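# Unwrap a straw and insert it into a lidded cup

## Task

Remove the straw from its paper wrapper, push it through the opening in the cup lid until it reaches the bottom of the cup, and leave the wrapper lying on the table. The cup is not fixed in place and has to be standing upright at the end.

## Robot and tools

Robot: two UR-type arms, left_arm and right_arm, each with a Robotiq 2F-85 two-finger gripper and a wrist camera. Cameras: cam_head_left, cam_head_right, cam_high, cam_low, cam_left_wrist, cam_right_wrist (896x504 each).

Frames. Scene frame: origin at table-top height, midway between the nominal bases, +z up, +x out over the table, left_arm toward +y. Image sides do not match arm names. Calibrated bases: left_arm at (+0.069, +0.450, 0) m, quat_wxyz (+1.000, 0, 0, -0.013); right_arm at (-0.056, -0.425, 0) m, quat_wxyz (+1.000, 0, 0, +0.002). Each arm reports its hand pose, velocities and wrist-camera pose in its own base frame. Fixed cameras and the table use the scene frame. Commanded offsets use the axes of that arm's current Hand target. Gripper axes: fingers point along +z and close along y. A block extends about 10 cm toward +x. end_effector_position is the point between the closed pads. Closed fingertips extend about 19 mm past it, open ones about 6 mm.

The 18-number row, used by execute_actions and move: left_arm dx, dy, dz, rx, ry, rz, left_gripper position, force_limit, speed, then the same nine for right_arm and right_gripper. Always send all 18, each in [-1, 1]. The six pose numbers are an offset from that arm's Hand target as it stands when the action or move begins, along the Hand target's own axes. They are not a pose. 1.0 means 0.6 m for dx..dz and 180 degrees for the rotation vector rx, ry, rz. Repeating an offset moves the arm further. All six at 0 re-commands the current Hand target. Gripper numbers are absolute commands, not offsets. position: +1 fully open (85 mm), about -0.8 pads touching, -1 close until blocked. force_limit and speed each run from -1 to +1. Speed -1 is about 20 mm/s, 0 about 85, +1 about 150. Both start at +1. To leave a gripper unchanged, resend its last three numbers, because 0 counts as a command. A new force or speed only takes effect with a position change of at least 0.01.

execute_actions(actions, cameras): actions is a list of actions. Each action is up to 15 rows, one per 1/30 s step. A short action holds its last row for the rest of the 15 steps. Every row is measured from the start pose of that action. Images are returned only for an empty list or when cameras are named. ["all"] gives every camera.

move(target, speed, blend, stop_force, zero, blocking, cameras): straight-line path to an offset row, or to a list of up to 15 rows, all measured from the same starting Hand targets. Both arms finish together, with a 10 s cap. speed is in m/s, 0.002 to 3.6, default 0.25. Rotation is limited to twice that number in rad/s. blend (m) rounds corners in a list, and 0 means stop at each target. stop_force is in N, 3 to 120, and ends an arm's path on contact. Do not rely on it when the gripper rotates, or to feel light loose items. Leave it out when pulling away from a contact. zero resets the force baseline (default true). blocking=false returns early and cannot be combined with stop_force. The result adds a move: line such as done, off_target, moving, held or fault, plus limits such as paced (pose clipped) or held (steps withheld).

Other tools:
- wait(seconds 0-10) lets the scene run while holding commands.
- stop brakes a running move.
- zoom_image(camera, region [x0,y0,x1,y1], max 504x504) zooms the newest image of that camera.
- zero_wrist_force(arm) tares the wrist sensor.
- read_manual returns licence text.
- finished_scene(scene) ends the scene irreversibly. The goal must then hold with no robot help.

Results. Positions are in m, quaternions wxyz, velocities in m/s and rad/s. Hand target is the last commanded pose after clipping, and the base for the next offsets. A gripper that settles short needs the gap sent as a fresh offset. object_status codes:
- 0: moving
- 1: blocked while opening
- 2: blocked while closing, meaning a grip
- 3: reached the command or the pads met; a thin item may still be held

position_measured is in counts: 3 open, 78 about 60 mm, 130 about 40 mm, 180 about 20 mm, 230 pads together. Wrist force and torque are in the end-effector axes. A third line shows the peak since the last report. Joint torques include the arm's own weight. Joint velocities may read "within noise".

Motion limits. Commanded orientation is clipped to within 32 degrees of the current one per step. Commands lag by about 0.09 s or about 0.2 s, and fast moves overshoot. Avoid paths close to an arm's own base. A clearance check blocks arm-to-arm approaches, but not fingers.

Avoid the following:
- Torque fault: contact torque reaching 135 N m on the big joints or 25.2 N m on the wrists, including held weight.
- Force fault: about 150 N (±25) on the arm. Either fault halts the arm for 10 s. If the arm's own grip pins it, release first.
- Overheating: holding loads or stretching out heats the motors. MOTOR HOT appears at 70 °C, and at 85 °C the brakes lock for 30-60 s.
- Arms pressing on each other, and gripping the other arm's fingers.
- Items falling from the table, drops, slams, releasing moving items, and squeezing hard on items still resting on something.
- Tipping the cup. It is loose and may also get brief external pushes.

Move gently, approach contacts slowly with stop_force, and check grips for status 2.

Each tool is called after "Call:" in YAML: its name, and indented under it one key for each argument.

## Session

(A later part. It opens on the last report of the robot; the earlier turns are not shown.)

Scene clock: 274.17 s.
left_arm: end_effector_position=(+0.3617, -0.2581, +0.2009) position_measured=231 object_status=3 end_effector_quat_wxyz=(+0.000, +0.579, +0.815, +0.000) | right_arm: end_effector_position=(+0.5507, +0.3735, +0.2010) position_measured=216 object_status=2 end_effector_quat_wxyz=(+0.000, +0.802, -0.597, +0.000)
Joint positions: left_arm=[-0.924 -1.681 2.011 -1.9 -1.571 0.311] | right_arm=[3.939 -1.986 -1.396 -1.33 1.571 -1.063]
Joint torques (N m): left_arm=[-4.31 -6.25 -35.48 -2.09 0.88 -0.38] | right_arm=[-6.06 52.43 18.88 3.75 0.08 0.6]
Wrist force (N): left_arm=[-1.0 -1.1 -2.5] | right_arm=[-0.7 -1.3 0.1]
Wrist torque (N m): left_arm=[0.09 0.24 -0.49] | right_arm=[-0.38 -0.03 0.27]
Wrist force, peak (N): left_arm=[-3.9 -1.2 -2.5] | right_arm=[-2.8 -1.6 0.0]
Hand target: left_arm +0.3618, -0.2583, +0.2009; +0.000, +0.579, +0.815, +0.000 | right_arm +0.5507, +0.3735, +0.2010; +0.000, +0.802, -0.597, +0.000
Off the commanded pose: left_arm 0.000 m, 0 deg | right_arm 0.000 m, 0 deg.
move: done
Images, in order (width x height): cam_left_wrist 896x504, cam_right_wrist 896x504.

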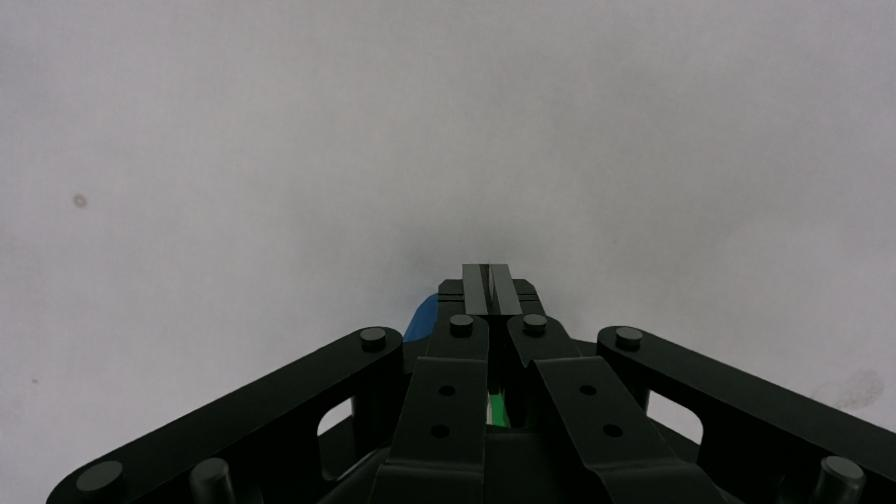

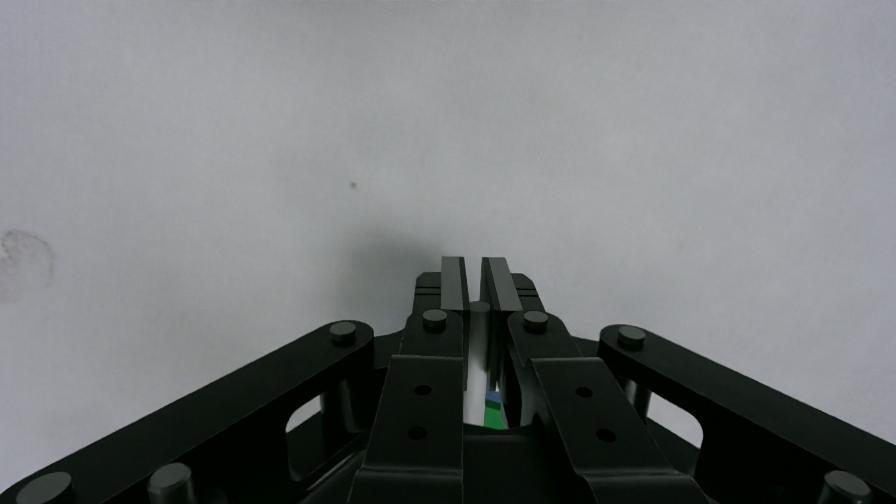

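Call:
move:
  target: [0.18,0,0,0,0,0,-1,0.5,-1,0.133,0,0,0,0,0,-1,-0.6,-1]
  speed: 0.08
  cameras: ["cam_head_right","cam_low","cam_left_wrist"]

Call:
zoom_image:
  camera: "cam_head_right"
  region: [180, 250, 440, 370]

Call:
zoom_image:
  camera: "cam_low"
  region: [430, 120, 610, 260]

Scene clock: 290.40 s.
left_arm: end_effector_position=(+0.3262, -0.1562, +0.2009) position_measured=231 object_status=3 end_effector_quat_wxyz=(+0.000, +0.579, +0.815, +0.000) end_effector_velocity=(+0.001, -0.003, +0.001) end_effector_angular_velocity=(-0.002, -0.002, +0.002) | right_arm: end_effector_position=(+0.5735, +0.2969, +0.2010) position_measured=216 object_status=2 end_effector_quat_wxyz=(+0.000, +0.802, -0.597, +0.000)
Joint positions: left_arm=[-0.824 -1.909 2.181 -1.842 -1.57 0.411] | right_arm=[3.827 -1.94 -1.462 -1.311 1.571 -1.175]
Joint velocities: left_arm=[-0.003 0.004 -0.003 -0.003 0 -0.005] | right_arm=[within noise]
Joint torques (N m): left_arm=[-5.4 -0.73 -34.08 -4.42 0.12 -2.13] | right_arm=[12.06 29.68 34.71 3.3 -0.85 1.36]
Wrist force (N): left_arm=[-1.2 -0.7 -2.2] | right_arm=[-0.8 -1.0 0.1]
Wrist torque (N m): left_arm=[0.12 0.26 -0.46] | right_arm=[-0.40 0.00 0.24]
Wrist force, peak (N): left_arm=[-3.4 -1.3 -2.7] | right_arm=[-2.5 -1.4 0.1]
Hand target: left_arm +0.3262, -0.1563, +0.2010; +0.000, +0.579, +0.815, +0.000 | right_arm +0.5735, +0.2971, +0.2010; +0.000, +0.802, -0.597, +0.000
Off the commanded pose: left_arm 0.000 m, 0 deg | right_arm 0.000 m, 0 deg.
move: done
Images, in order (width x height): cam_head_right 896x504, cam_low 896x504, cam_left_wrist 896x504.

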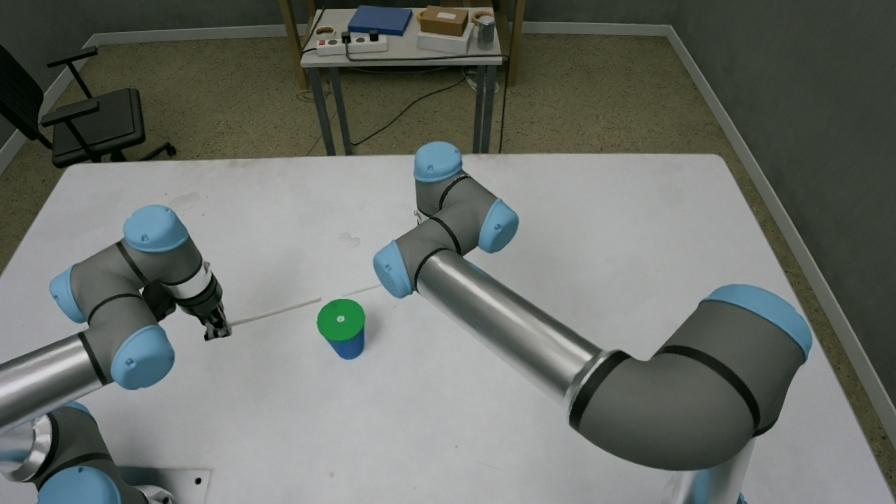

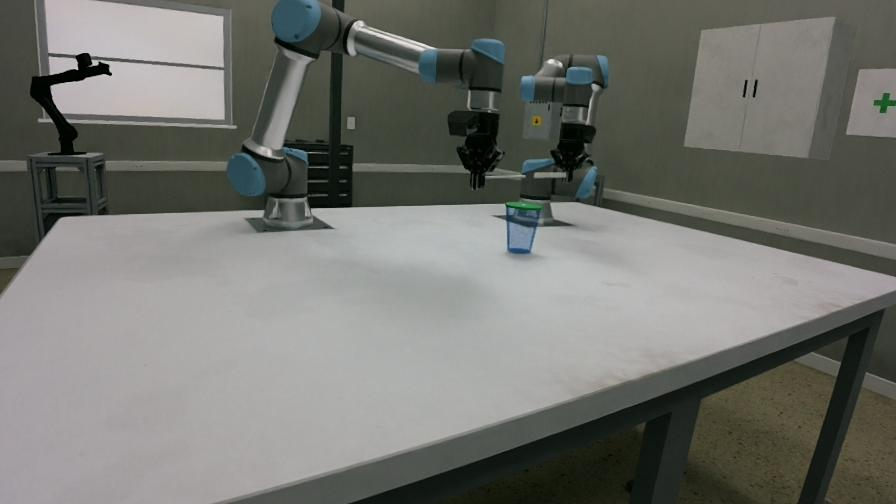

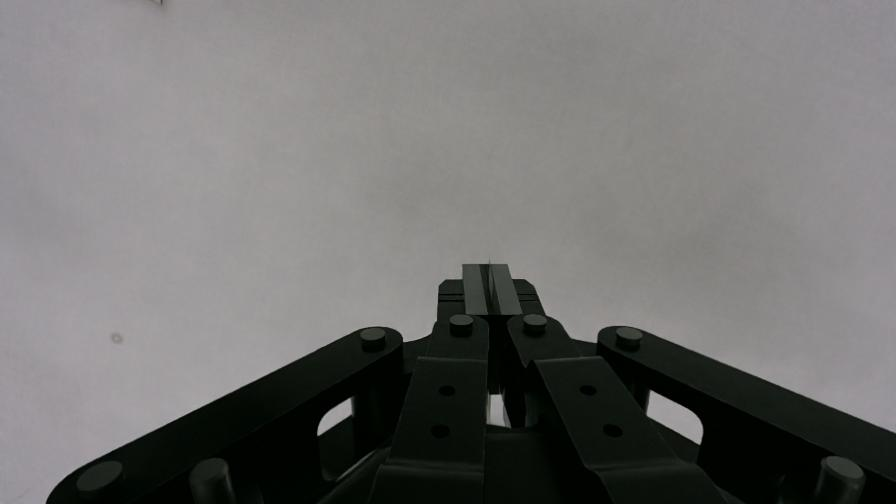

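Scaled by 1.938 from the camera's 896x504 image, which has a finer 1280x720 frame.

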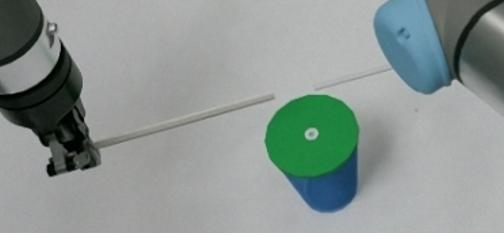

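Scaled by 2.800 from the camera's 896x504 image, which has a finer 1280x720 frame.

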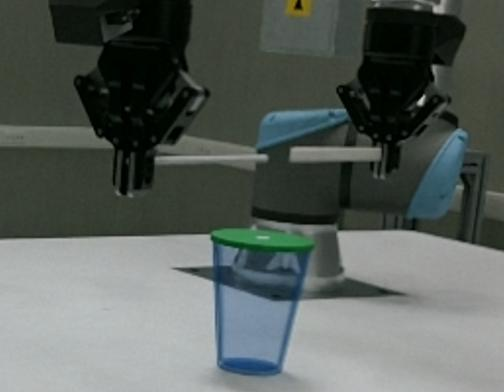

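Call:
move:
  target:
    - [-0.083,0.34,0,0,0,0,-1,0.5,-1,0,0,-0.267,0,0,0,-1,-0.6,-1]
    - [-0.083,0.34,0.288,0,0,0,-1,0.5,-1,-0.347,0.003,-0.365,0.4188,0.362,-0.4189,-1,-0.6,-1]
    - [-0.083,0.34,0.288,0,0,0,-0.3,0.5,-0.5,-0.347,0.003,-0.365,0.4188,0.362,-0.4189,-1,-0.6,-1]
  speed: 0.3
  blend: [0.03,0,0]
  cameras: ["cam_head_right","cam_low","cam_left_wrist","cam_right_wrist"]

Scene clock: 412.63 s.
left_arm: end_effector_position=(+0.5352, -0.1360, +0.0282) position_measured=167 object_status=0 end_effector_quat_wxyz=(+0.000, +0.579, +0.815, +0.000) | right_arm: end_effector_position=(+0.5123, +0.4961, +0.4200) position_measured=216 object_status=2 end_effector_quat_wxyz=(-0.153, +0.690, +0.153, +0.690)
Joint positions: left_arm=[-0.493 -1.198 1.968 -2.341 -1.57 0.742] | right_arm=[4.371 -1.929 -1.873 0.66 0.778 -3.142]
Joint torques (N m): left_arm=[6.94 -43.86 -29.29 -2.12 0.9 1.97] | right_arm=[12.34 45.22 11.62 3.31 1.43 -1.6]
Wrist force (N): left_arm=[-1.0 -0.8 -2.4] | right_arm=[1.2 0.7 -0.5]
Wrist torque (N m): left_arm=[0.10 0.23 -0.38] | right_arm=[0.07 -0.23 0.07]
Wrist force, peak (N): left_arm=[-0.1 -3.8 -2.3] | right_arm=[-0.4 -1.0 2.6]
Hand target: left_arm +0.5352, -0.1360, +0.0282; +0.000, +0.579, +0.815, +0.000 | right_arm +0.5122, +0.4961, +0.4199; -0.153, +0.690, +0.153, +0.690
Off the commanded pose: left_arm 0.000 m, 0 deg | right_arm 0.000 m, 0 deg.
move: done
Images, in order (width x height): cam_head_right 896x504, cam_low 896x504, cam_left_wrist 896x504, cam_right_wrist 896x504.

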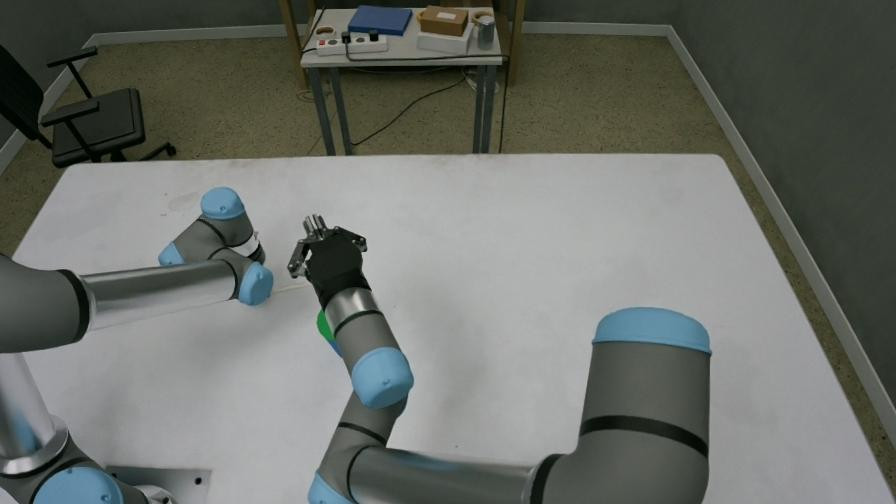

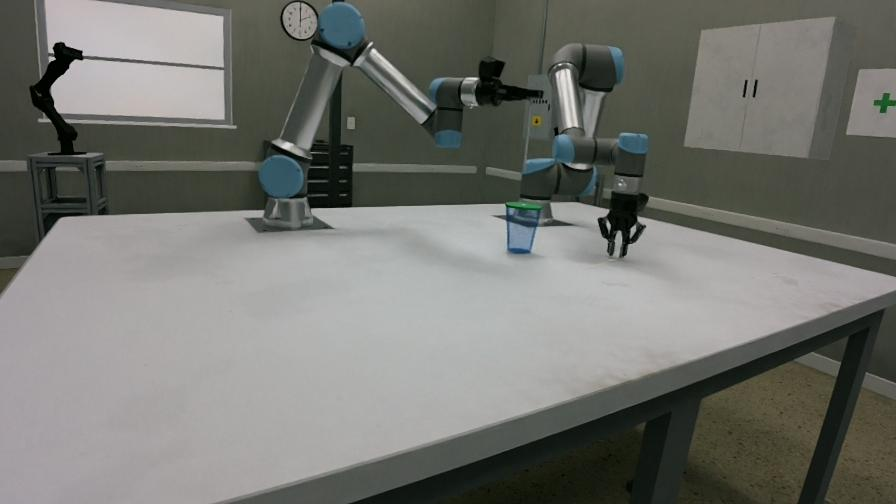

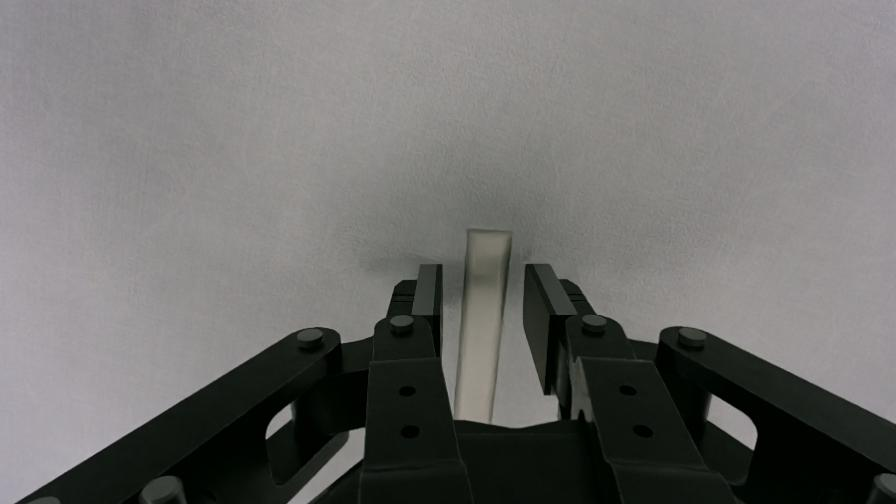

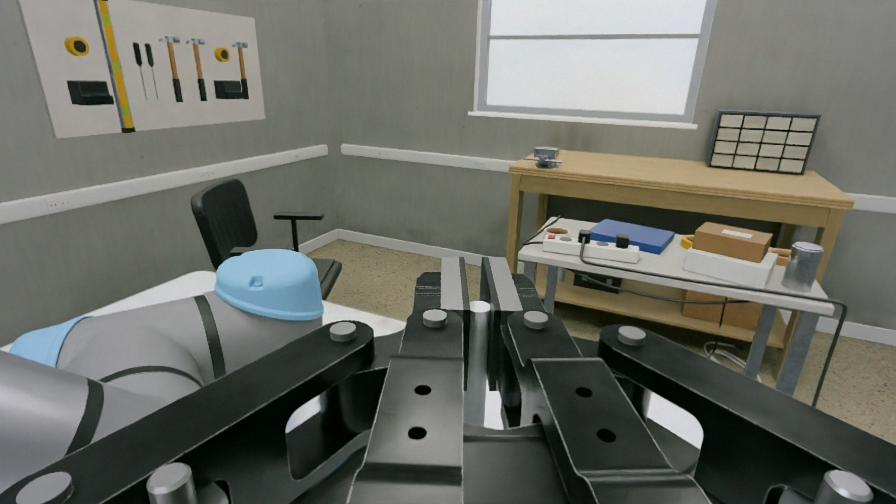

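Call:
move:
  target:
    - [0,0,-0.3,0,0,0,-0.3,0.5,-0.5,0,0,0,0,0,0,-1,-0.6,-1]
    - [0.01,-0.348,-0.373,0,-0.25,0,1,0.5,-0.5,0,0,0,0,0,0,-1,-0.6,-1]
  speed: 0.3
  blend: [0.05,0]
  cameras: ["cam_head_right","cam_low","cam_left_wrist"]

Call:
zoom_image:
  camera: "cam_low"
  region: [450, 60, 610, 260]

Call:
zoom_image:
  camera: "cam_left_wrist"
  region: [340, 0, 640, 300]

Scene clock: 431.53 s.
left_arm: end_effector_position=(+0.3361, -0.1993, +0.2520) position_measured=3 object_status=3 end_effector_quat_wxyz=(+0.312, +0.535, +0.753, -0.221) | right_arm: end_effector_position=(+0.5122, +0.4961, +0.4200) position_measured=216 object_status=2 end_effector_quat_wxyz=(-0.153, +0.690, +0.153, +0.690)
Joint positions: left_arm=[-0.601 -2.023 2.481 -2.707 -2.003 0.48] | right_arm=[4.371 -1.929 -1.873 0.66 0.778 -3.142]
Joint torques (N m): left_arm=[5.19 -12.6 -12.56 -5.19 -1.63 -1.71] | right_arm=[11.81 45.71 12.34 3.06 1.25 -1.41]
Wrist force (N): left_arm=[-1.9 -0.6 -3.2] | right_arm=[0.8 0.5 -0.4]
Wrist torque (N m): left_arm=[0.03 0.12 -0.83] | right_arm=[0.05 -0.17 0.06]
Wrist force, peak (N): left_arm=[-1.8 0.0 -4.3] | right_arm=[1.0 1.0 -0.4]
Hand target: left_arm +0.3361, -0.1993, +0.2520; +0.312, +0.535, +0.753, -0.221 | right_arm +0.5122, +0.4961, +0.4199; -0.153, +0.690, +0.153, +0.690
Off the commanded pose: left_arm 0.000 m, 0 deg | right_arm 0.000 m, 0 deg.
move: done
Images, in order (width x height): cam_head_right 896x504, cam_low 896x504, cam_left_wrist 896x504.

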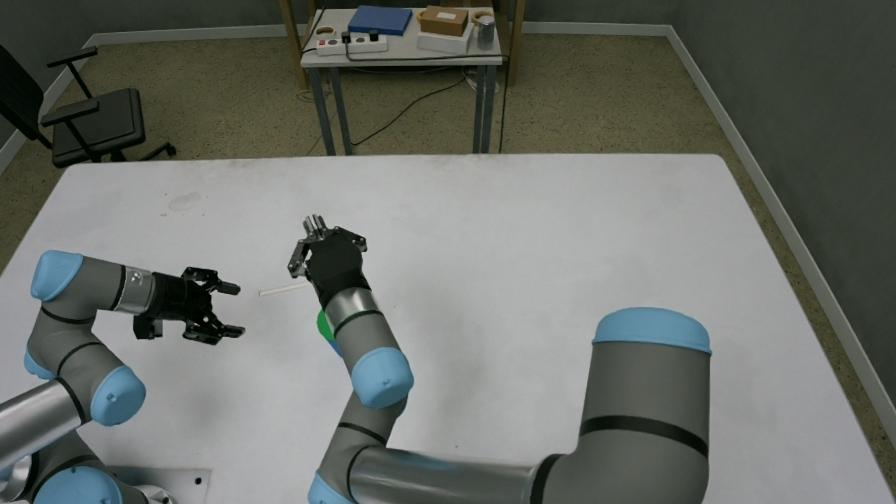

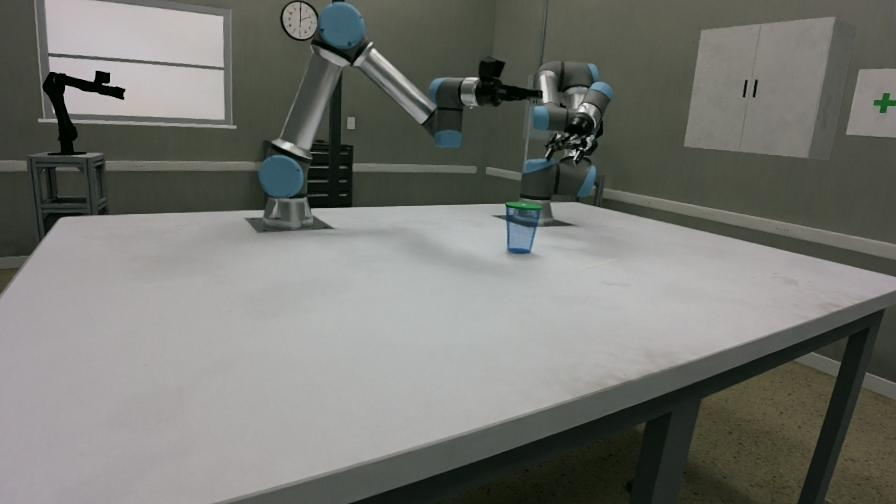

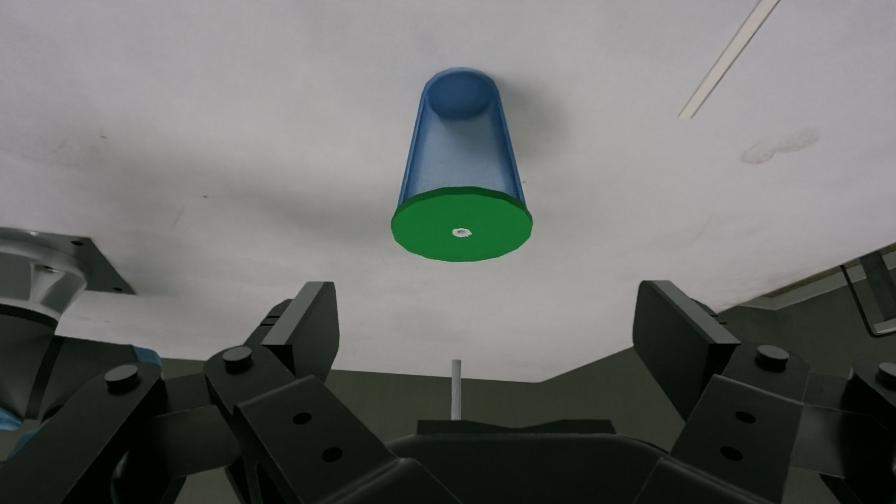

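Scaled by 2.520 from the camera's 896x504 image, which has a finer 1280x720 frame.

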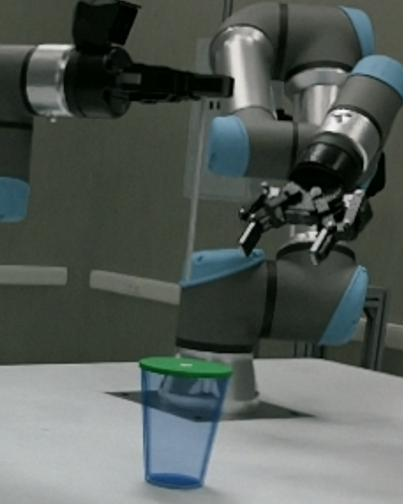

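Scaled by 1.680 from the camera's 896x504 image, which has a finer 1280x720 frame.

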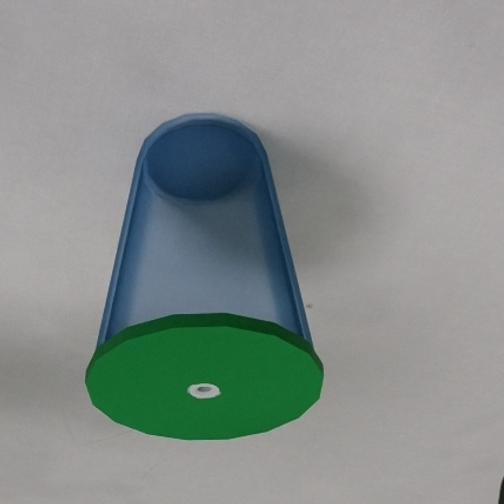

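Call:
zoom_image:
  camera: "cam_low"
  region: [490, 80, 570, 180]

Call:
zoom_image:
  camera: "cam_low"
  region: [490, 160, 570, 260]

Call:
zoom_image:
  camera: "cam_left_wrist"
  region: [410, 330, 510, 430]

Call:
zoom_image:
  camera: "cam_left_wrist"
  region: [410, 180, 510, 280]

Scaled by 5.040 from the camera's 896x504 image, which has a finer 1280x720 frame.

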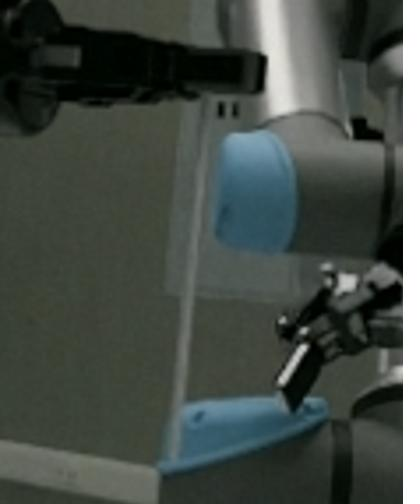

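Scaled by 5.040 from the camera's 896x504 image, which has a finer 1280x720 frame.

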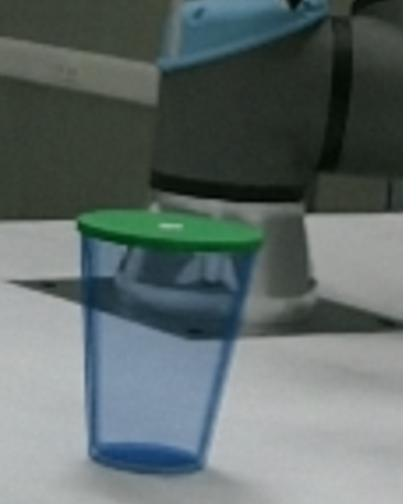

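Scaled by 5.040 from the camera's 896x504 image, which has a finer 1280x720 frame.

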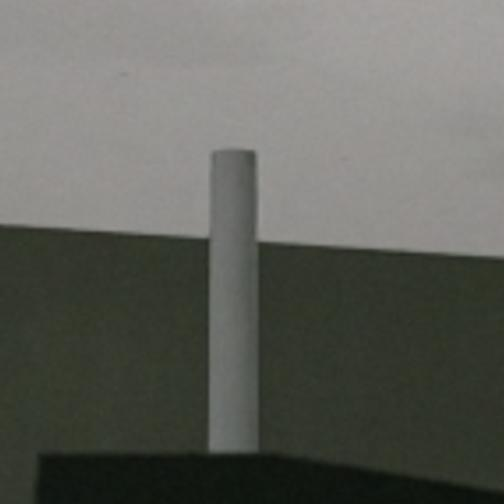

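Scaled by 5.040 from the camera's 896x504 image, which has a finer 1280x720 frame.

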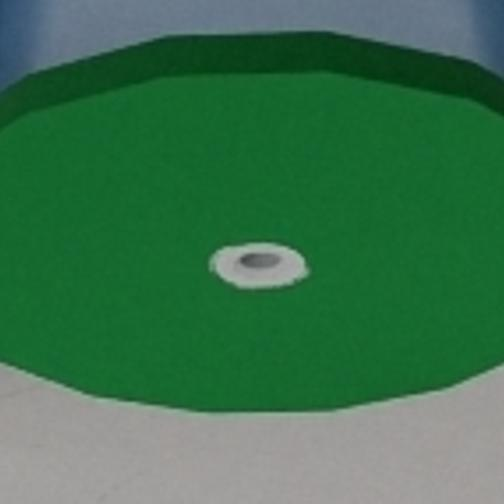

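Call:
move:
  target: [0,0,0,0,0,0,1,0.5,-0.5,-0.1283,-0.0057,0.0085,0,0,0,-1,-0.6,-1]
  speed: 0.12
  cameras: ["cam_low","cam_left_wrist"]

Call:
zoom_image:
  camera: "cam_low"
  region: [490, 120, 570, 220]

Call:
zoom_image:
  camera: "cam_left_wrist"
  region: [410, 180, 510, 280]

Call:
zoom_image:
  camera: "cam_left_wrist"
  region: [410, 320, 510, 420]

Scene clock: 527.53 s.
left_arm: end_effector_position=(+0.3361, -0.1993, +0.2520) position_measured=3 object_status=3 end_effector_quat_wxyz=(+0.312, +0.535, +0.753, -0.221) | right_arm: end_effector_position=(+0.5155, +0.5013, +0.3429) position_measured=216 object_status=2 end_effector_quat_wxyz=(-0.153, +0.690, +0.153, +0.690)
Joint positions: left_arm=[-0.601 -2.023 2.481 -2.707 -2.003 0.48] | right_arm=[4.368 -2.07 -1.912 0.841 0.78 -3.142]
Joint torques (N m): left_arm=[7.14 -12.71 -13.5 -4.9 -1.33 -1.55] | right_arm=[-9.17 39.17 24.65 1.45 0.6 -1.04]
Wrist force (N): left_arm=[-2.0 -0.5 -3.5] | right_arm=[0.9 0.4 -0.6]
Wrist torque (N m): left_arm=[0.04 0.13 -0.82] | right_arm=[0.01 -0.12 0.09]
Wrist force, peak (N): left_arm=[-2.2 -0.7 -3.6] | right_arm=[2.9 0.9 -0.3]
Hand target: left_arm +0.3361, -0.1993, +0.2520; +0.312, +0.535, +0.753, -0.221 | right_arm +0.5154, +0.5013, +0.3430; -0.153, +0.690, +0.153, +0.690
Off the commanded pose: left_arm 0.000 m, 0 deg | right_arm 0.000 m, 0 deg.
move: done
Images, in order (width x height): cam_low 896x504, cam_left_wrist 896x504.

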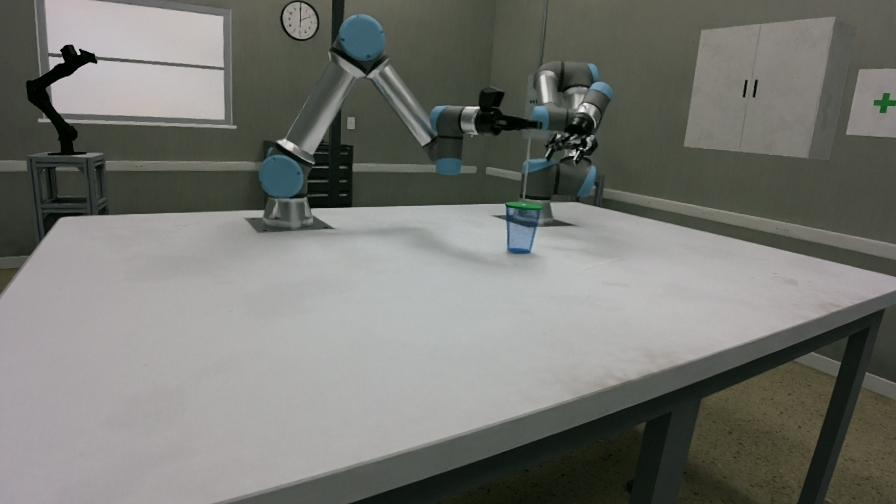

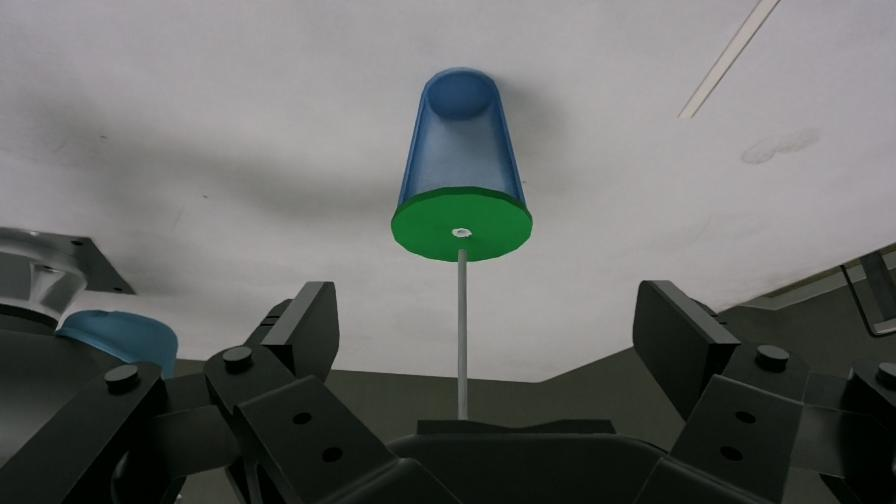

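Scaled by 5.040 from the camera's 896x504 image, which has a finer 1280x720 frame.

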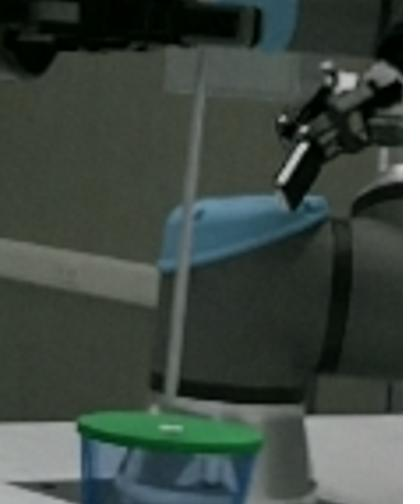

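Scaled by 5.040 from the camera's 896x504 image, which has a finer 1280x720 frame.

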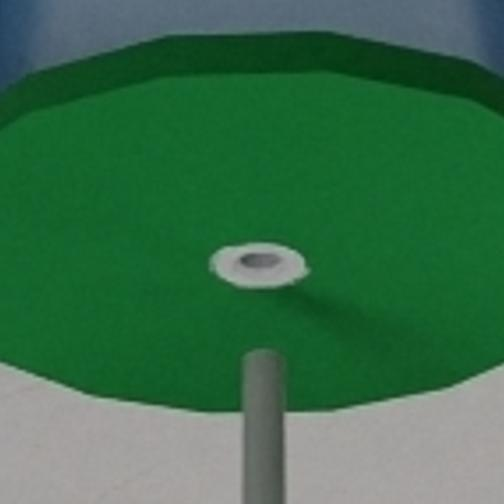

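Scaled by 5.040 from the camera's 896x504 image, which has a finer 1280x720 frame.

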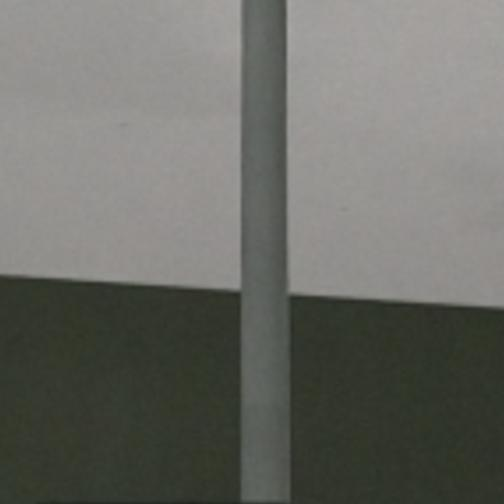

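Call:
move:
  target: [-0.1355,0.2763,0.1355,0.275,0,0.275,1,0.5,-0.5,0,0,0,0,0,0,-1,-0.6,-1]
  speed: 0.35
  cameras: ["cam_low","cam_left_wrist"]

Call:
zoom_image:
  camera: "cam_left_wrist"
  region: [410, 180, 510, 280]

Call:
zoom_image:
  camera: "cam_left_wrist"
  region: [410, 320, 510, 420]

Scene clock: 582.23 s.
left_arm: end_effector_position=(+0.5305, -0.2533, +0.2519) position_measured=3 object_status=3 end_effector_quat_wxyz=(+0.128, +0.870, +0.310, -0.360) | right_arm: end_effector_position=(+0.5154, +0.5013, +0.3430) position_measured=216 object_status=2 end_effector_quat_wxyz=(-0.153, +0.690, +0.153, +0.690)
Joint positions: left_arm=[-0.399 -1.094 1.258 -1.297 -2.245 2.213] | right_arm=[4.368 -2.07 -1.912 0.841 0.78 -3.142]
Joint torques (N m): left_arm=[7.22 -35.79 -35.29 0.17 -0.66 1.96] | right_arm=[8.83 28.14 25.01 3.09 -0.98 0.63]
Wrist force (N): left_arm=[-2.1 -0.3 -3.3] | right_arm=[1.0 0.4 -0.7]
Wrist torque (N m): left_arm=[0.07 0.13 -0.72] | right_arm=[0.00 -0.13 0.09]
Wrist force, peak (N): left_arm=[-1.6 -2.2 -3.9] | right_arm=[0.9 1.2 -0.9]
Hand target: left_arm +0.5305, -0.2532, +0.2519; +0.128, +0.870, +0.310, -0.360 | right_arm +0.5154, +0.5013, +0.3430; -0.153, +0.690, +0.153, +0.690
Off the commanded pose: left_arm 0.000 m, 0 deg | right_arm 0.000 m, 0 deg.
move: done
Images, in order (width x height): cam_low 896x504, cam_left_wrist 896x504.

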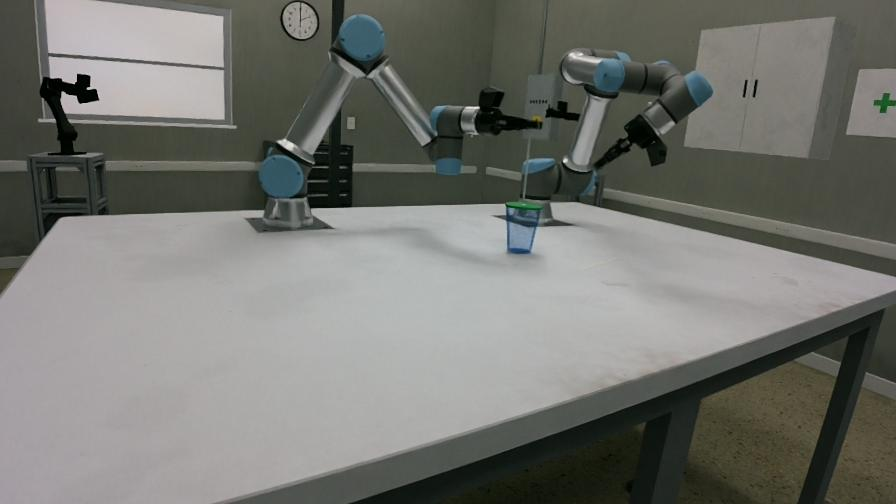

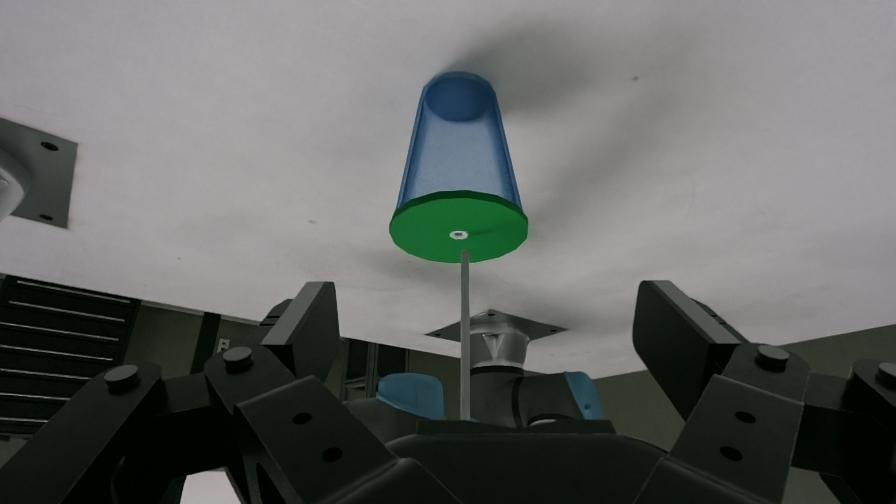

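Scaled by 5.040 from the camera's 896x504 image, which has a finer 1280x720 frame.

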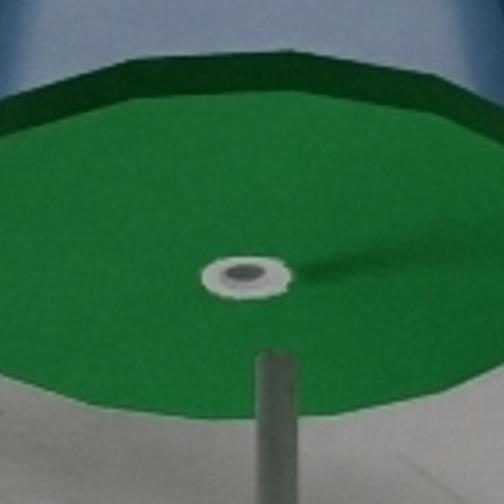

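Scaled by 5.040 from the camera's 896x504 image, which has a finer 1280x720 frame.

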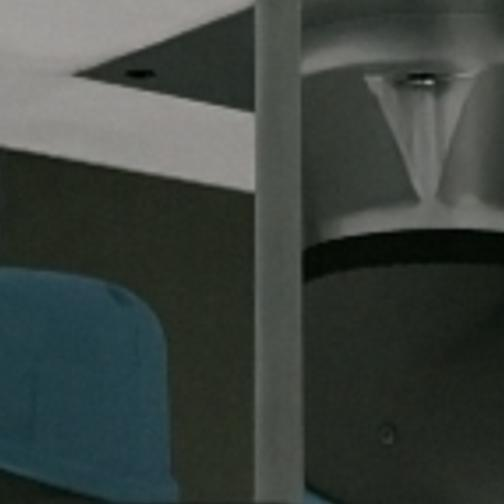

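Call:
move:
  target: [0,0,0,0,0,0,1,0.5,-0.5,-0.0133,-0.0077,0.0005,0,0,0,-1,-0.6,-1]
  speed: 0.05
  cameras: ["cam_low","cam_left_wrist"]

Call:
zoom_image:
  camera: "cam_left_wrist"
  region: [420, 200, 500, 280]

Call:
zoom_image:
  camera: "cam_low"
  region: [490, 150, 570, 230]

Scene clock: 608.73 s.
left_arm: end_effector_position=(+0.5305, -0.2532, +0.2519) position_measured=3 object_status=3 end_effector_quat_wxyz=(+0.128, +0.870, +0.310, -0.360) | right_arm: end_effector_position=(+0.5137, +0.5057, +0.3348) position_measured=216 object_status=2 end_effector_quat_wxyz=(-0.153, +0.690, +0.153, +0.690)
Joint positions: left_arm=[-0.399 -1.094 1.258 -1.297 -2.245 2.214] | right_arm=[4.375 -2.09 -1.908 0.857 0.774 -3.142]
Joint torques (N m): left_arm=[7.64 -36.57 -31.8 -1.25 -0.3 1.85] | right_arm=[1.94 49.26 20.26 0.65 0.08 0.18]
Wrist force (N): left_arm=[-2.3 -0.4 -3.3] | right_arm=[0.3 0.4 -0.4]
Wrist torque (N m): left_arm=[0.06 0.18 -0.73] | right_arm=[0.02 -0.03 0.07]
Wrist force, peak (N): left_arm=[-2.3 -0.2 -3.5] | right_arm=[1.3 0.5 -0.9]
Hand target: left_arm +0.5305, -0.2532, +0.2519; +0.128, +0.870, +0.310, -0.360 | right_arm +0.5138, +0.5056, +0.3350; -0.153, +0.690, +0.153, +0.690
Off the commanded pose: left_arm 0.000 m, 0 deg | right_arm 0.000 m, 0 deg.
move: done
Images, in order (width x height): cam_low 896x504, cam_left_wrist 896x504.

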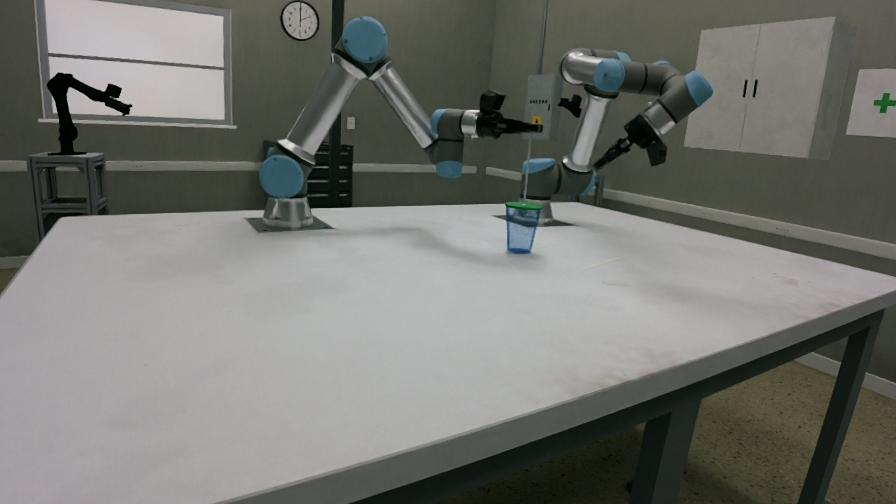

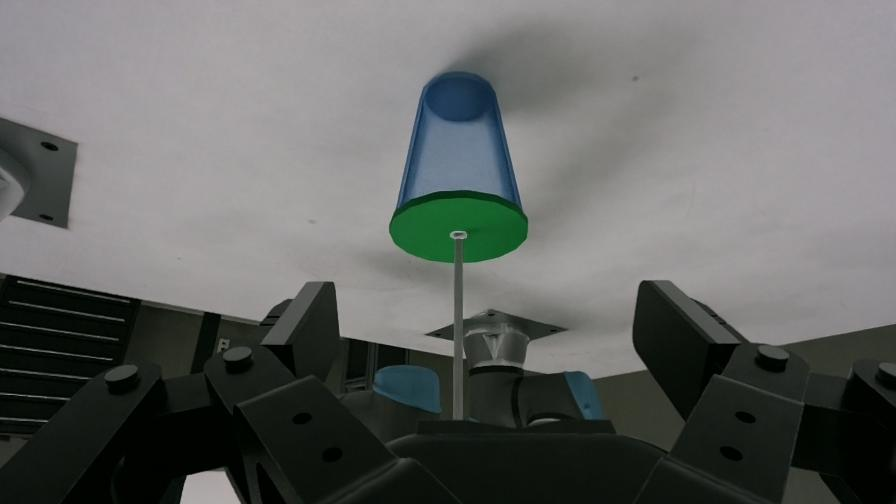

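Scaled by 6.300 from the camera's 896x504 image, which has a finer 1280x720 frame.

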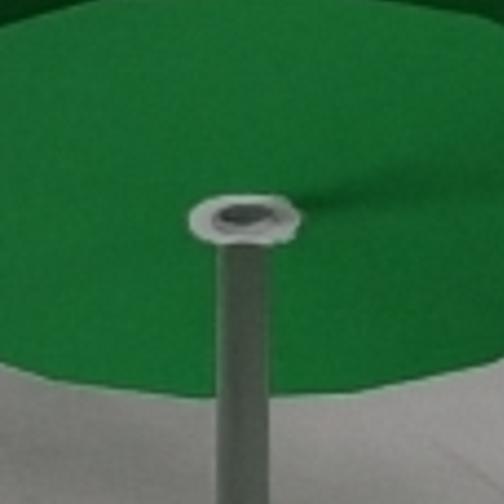

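Scaled by 6.300 from the camera's 896x504 image, which has a finer 1280x720 frame.

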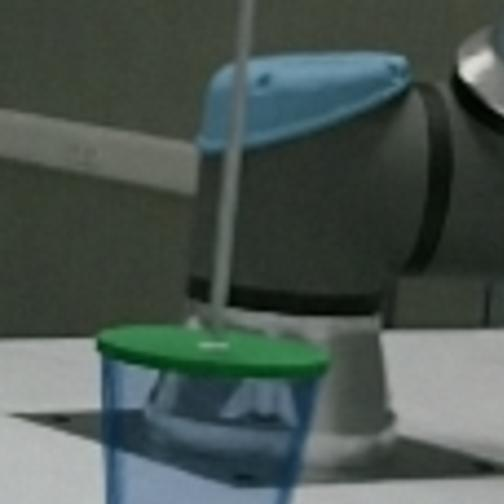

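Call:
move:
  target: [0,0,0,0,0,0,1,0.5,-0.5,-0.0333,0.0004,0,0,0,0,-1,-0.6,-1]
  speed: 0.02
  stop_force: 4
  cameras: ["cam_low","cam_left_wrist"]

Call:
zoom_image:
  camera: "cam_left_wrist"
  region: [380, 60, 540, 270]

Call:
zoom_image:
  camera: "cam_low"
  region: [490, 170, 570, 260]

Scene clock: 624.90 s.
left_arm: end_effector_position=(+0.5305, -0.2532, +0.2519) position_measured=3 object_status=3 end_effector_quat_wxyz=(+0.128, +0.870, +0.310, -0.360) | right_arm: end_effector_position=(+0.5138, +0.5055, +0.3271) position_measured=216 object_status=2 end_effector_quat_wxyz=(-0.153, +0.690, +0.153, +0.690)
Joint positions: left_arm=[-0.399 -1.094 1.258 -1.297 -2.245 2.214] | right_arm=[4.374 -2.105 -1.912 0.875 0.774 -3.142]
Joint torques (N m): left_arm=[6.87 -45.24 -16.05 -3.48 -0.7 -0.93] | right_arm=[-6.36 50.73 24.96 3.53 -0.35 -0.15]
Wrist force (N): left_arm=[-2.1 -0.6 -3.3] | right_arm=[-1.5 0.7 -0.5]
Wrist torque (N m): left_arm=[0.04 0.14 -0.73] | right_arm=[0.06 -0.02 0.08]
Wrist force, peak (N): left_arm=[-2.3 -0.6 -3.6] | right_arm=[4.9 0.5 -0.8]
Hand target: left_arm +0.5305, -0.2532, +0.2519; +0.128, +0.870, +0.310, -0.360 | right_arm +0.5138, +0.5055, +0.3271; -0.153, +0.690, +0.153, +0.690 (not the last commanded pose)
Off the commanded pose: left_arm 0.000 m, 0 deg | right_arm 0.012 m, 0 deg.
move: contact (right_arm)
Images, in order (width x height): cam_low 896x504, cam_left_wrist 896x504.

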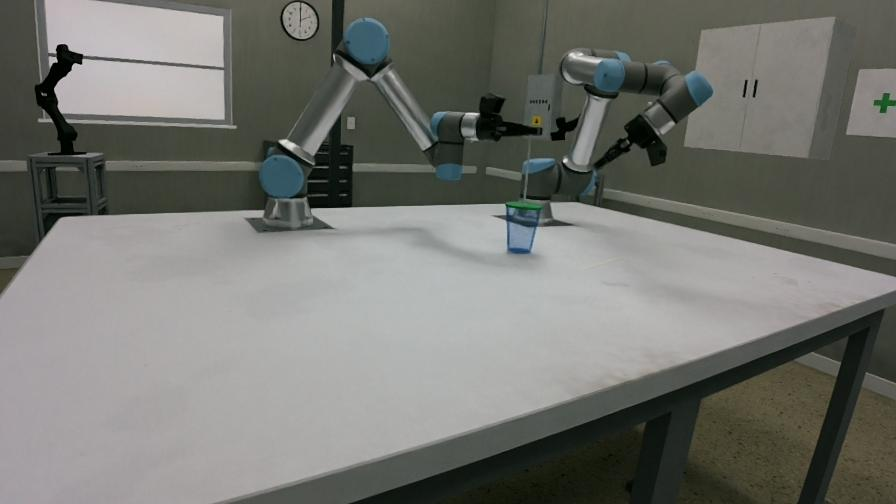

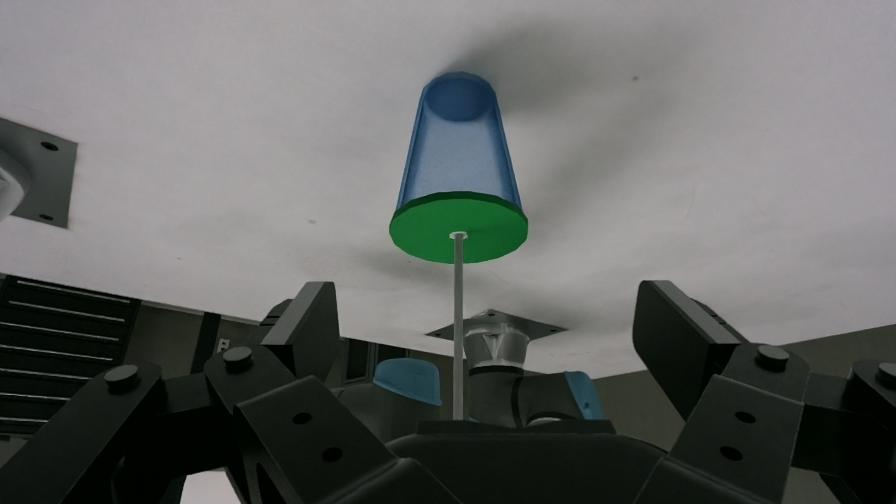

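Scaled by 2.400 from the camera's 896x504 image, which has a finer 1280x720 frame.

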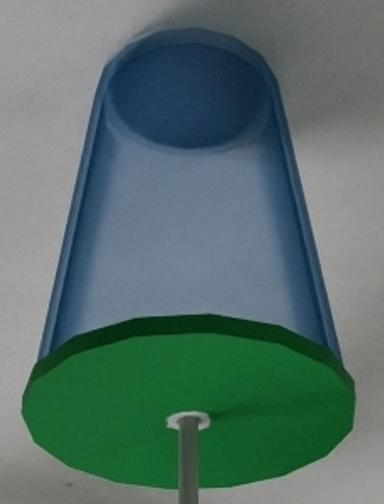

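Scaled by 5.600 from the camera's 896x504 image, which has a finer 1280x720 frame.

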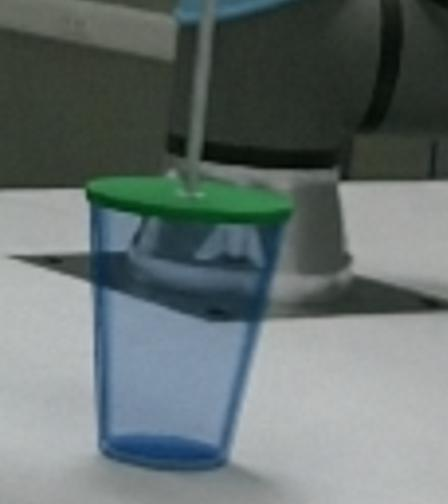

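Contact at the ring. Zoom close.

Call:
zoom_image:
  camera: "cam_left_wrist"
  region: [430, 210, 490, 260]

Call:
zoom_image:
  camera: "cam_low"
  region: [505, 185, 545, 215]

Scaled by 8.400 from the camera's 896x504 image, which has a finer 1280x720 frame.

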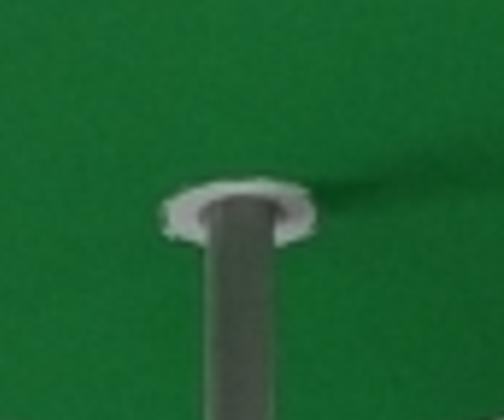

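Scaled by 12.600 from the camera's 896x504 image, which has a finer 1280x720 frame.

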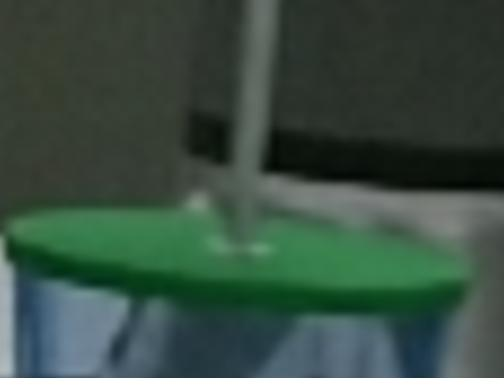

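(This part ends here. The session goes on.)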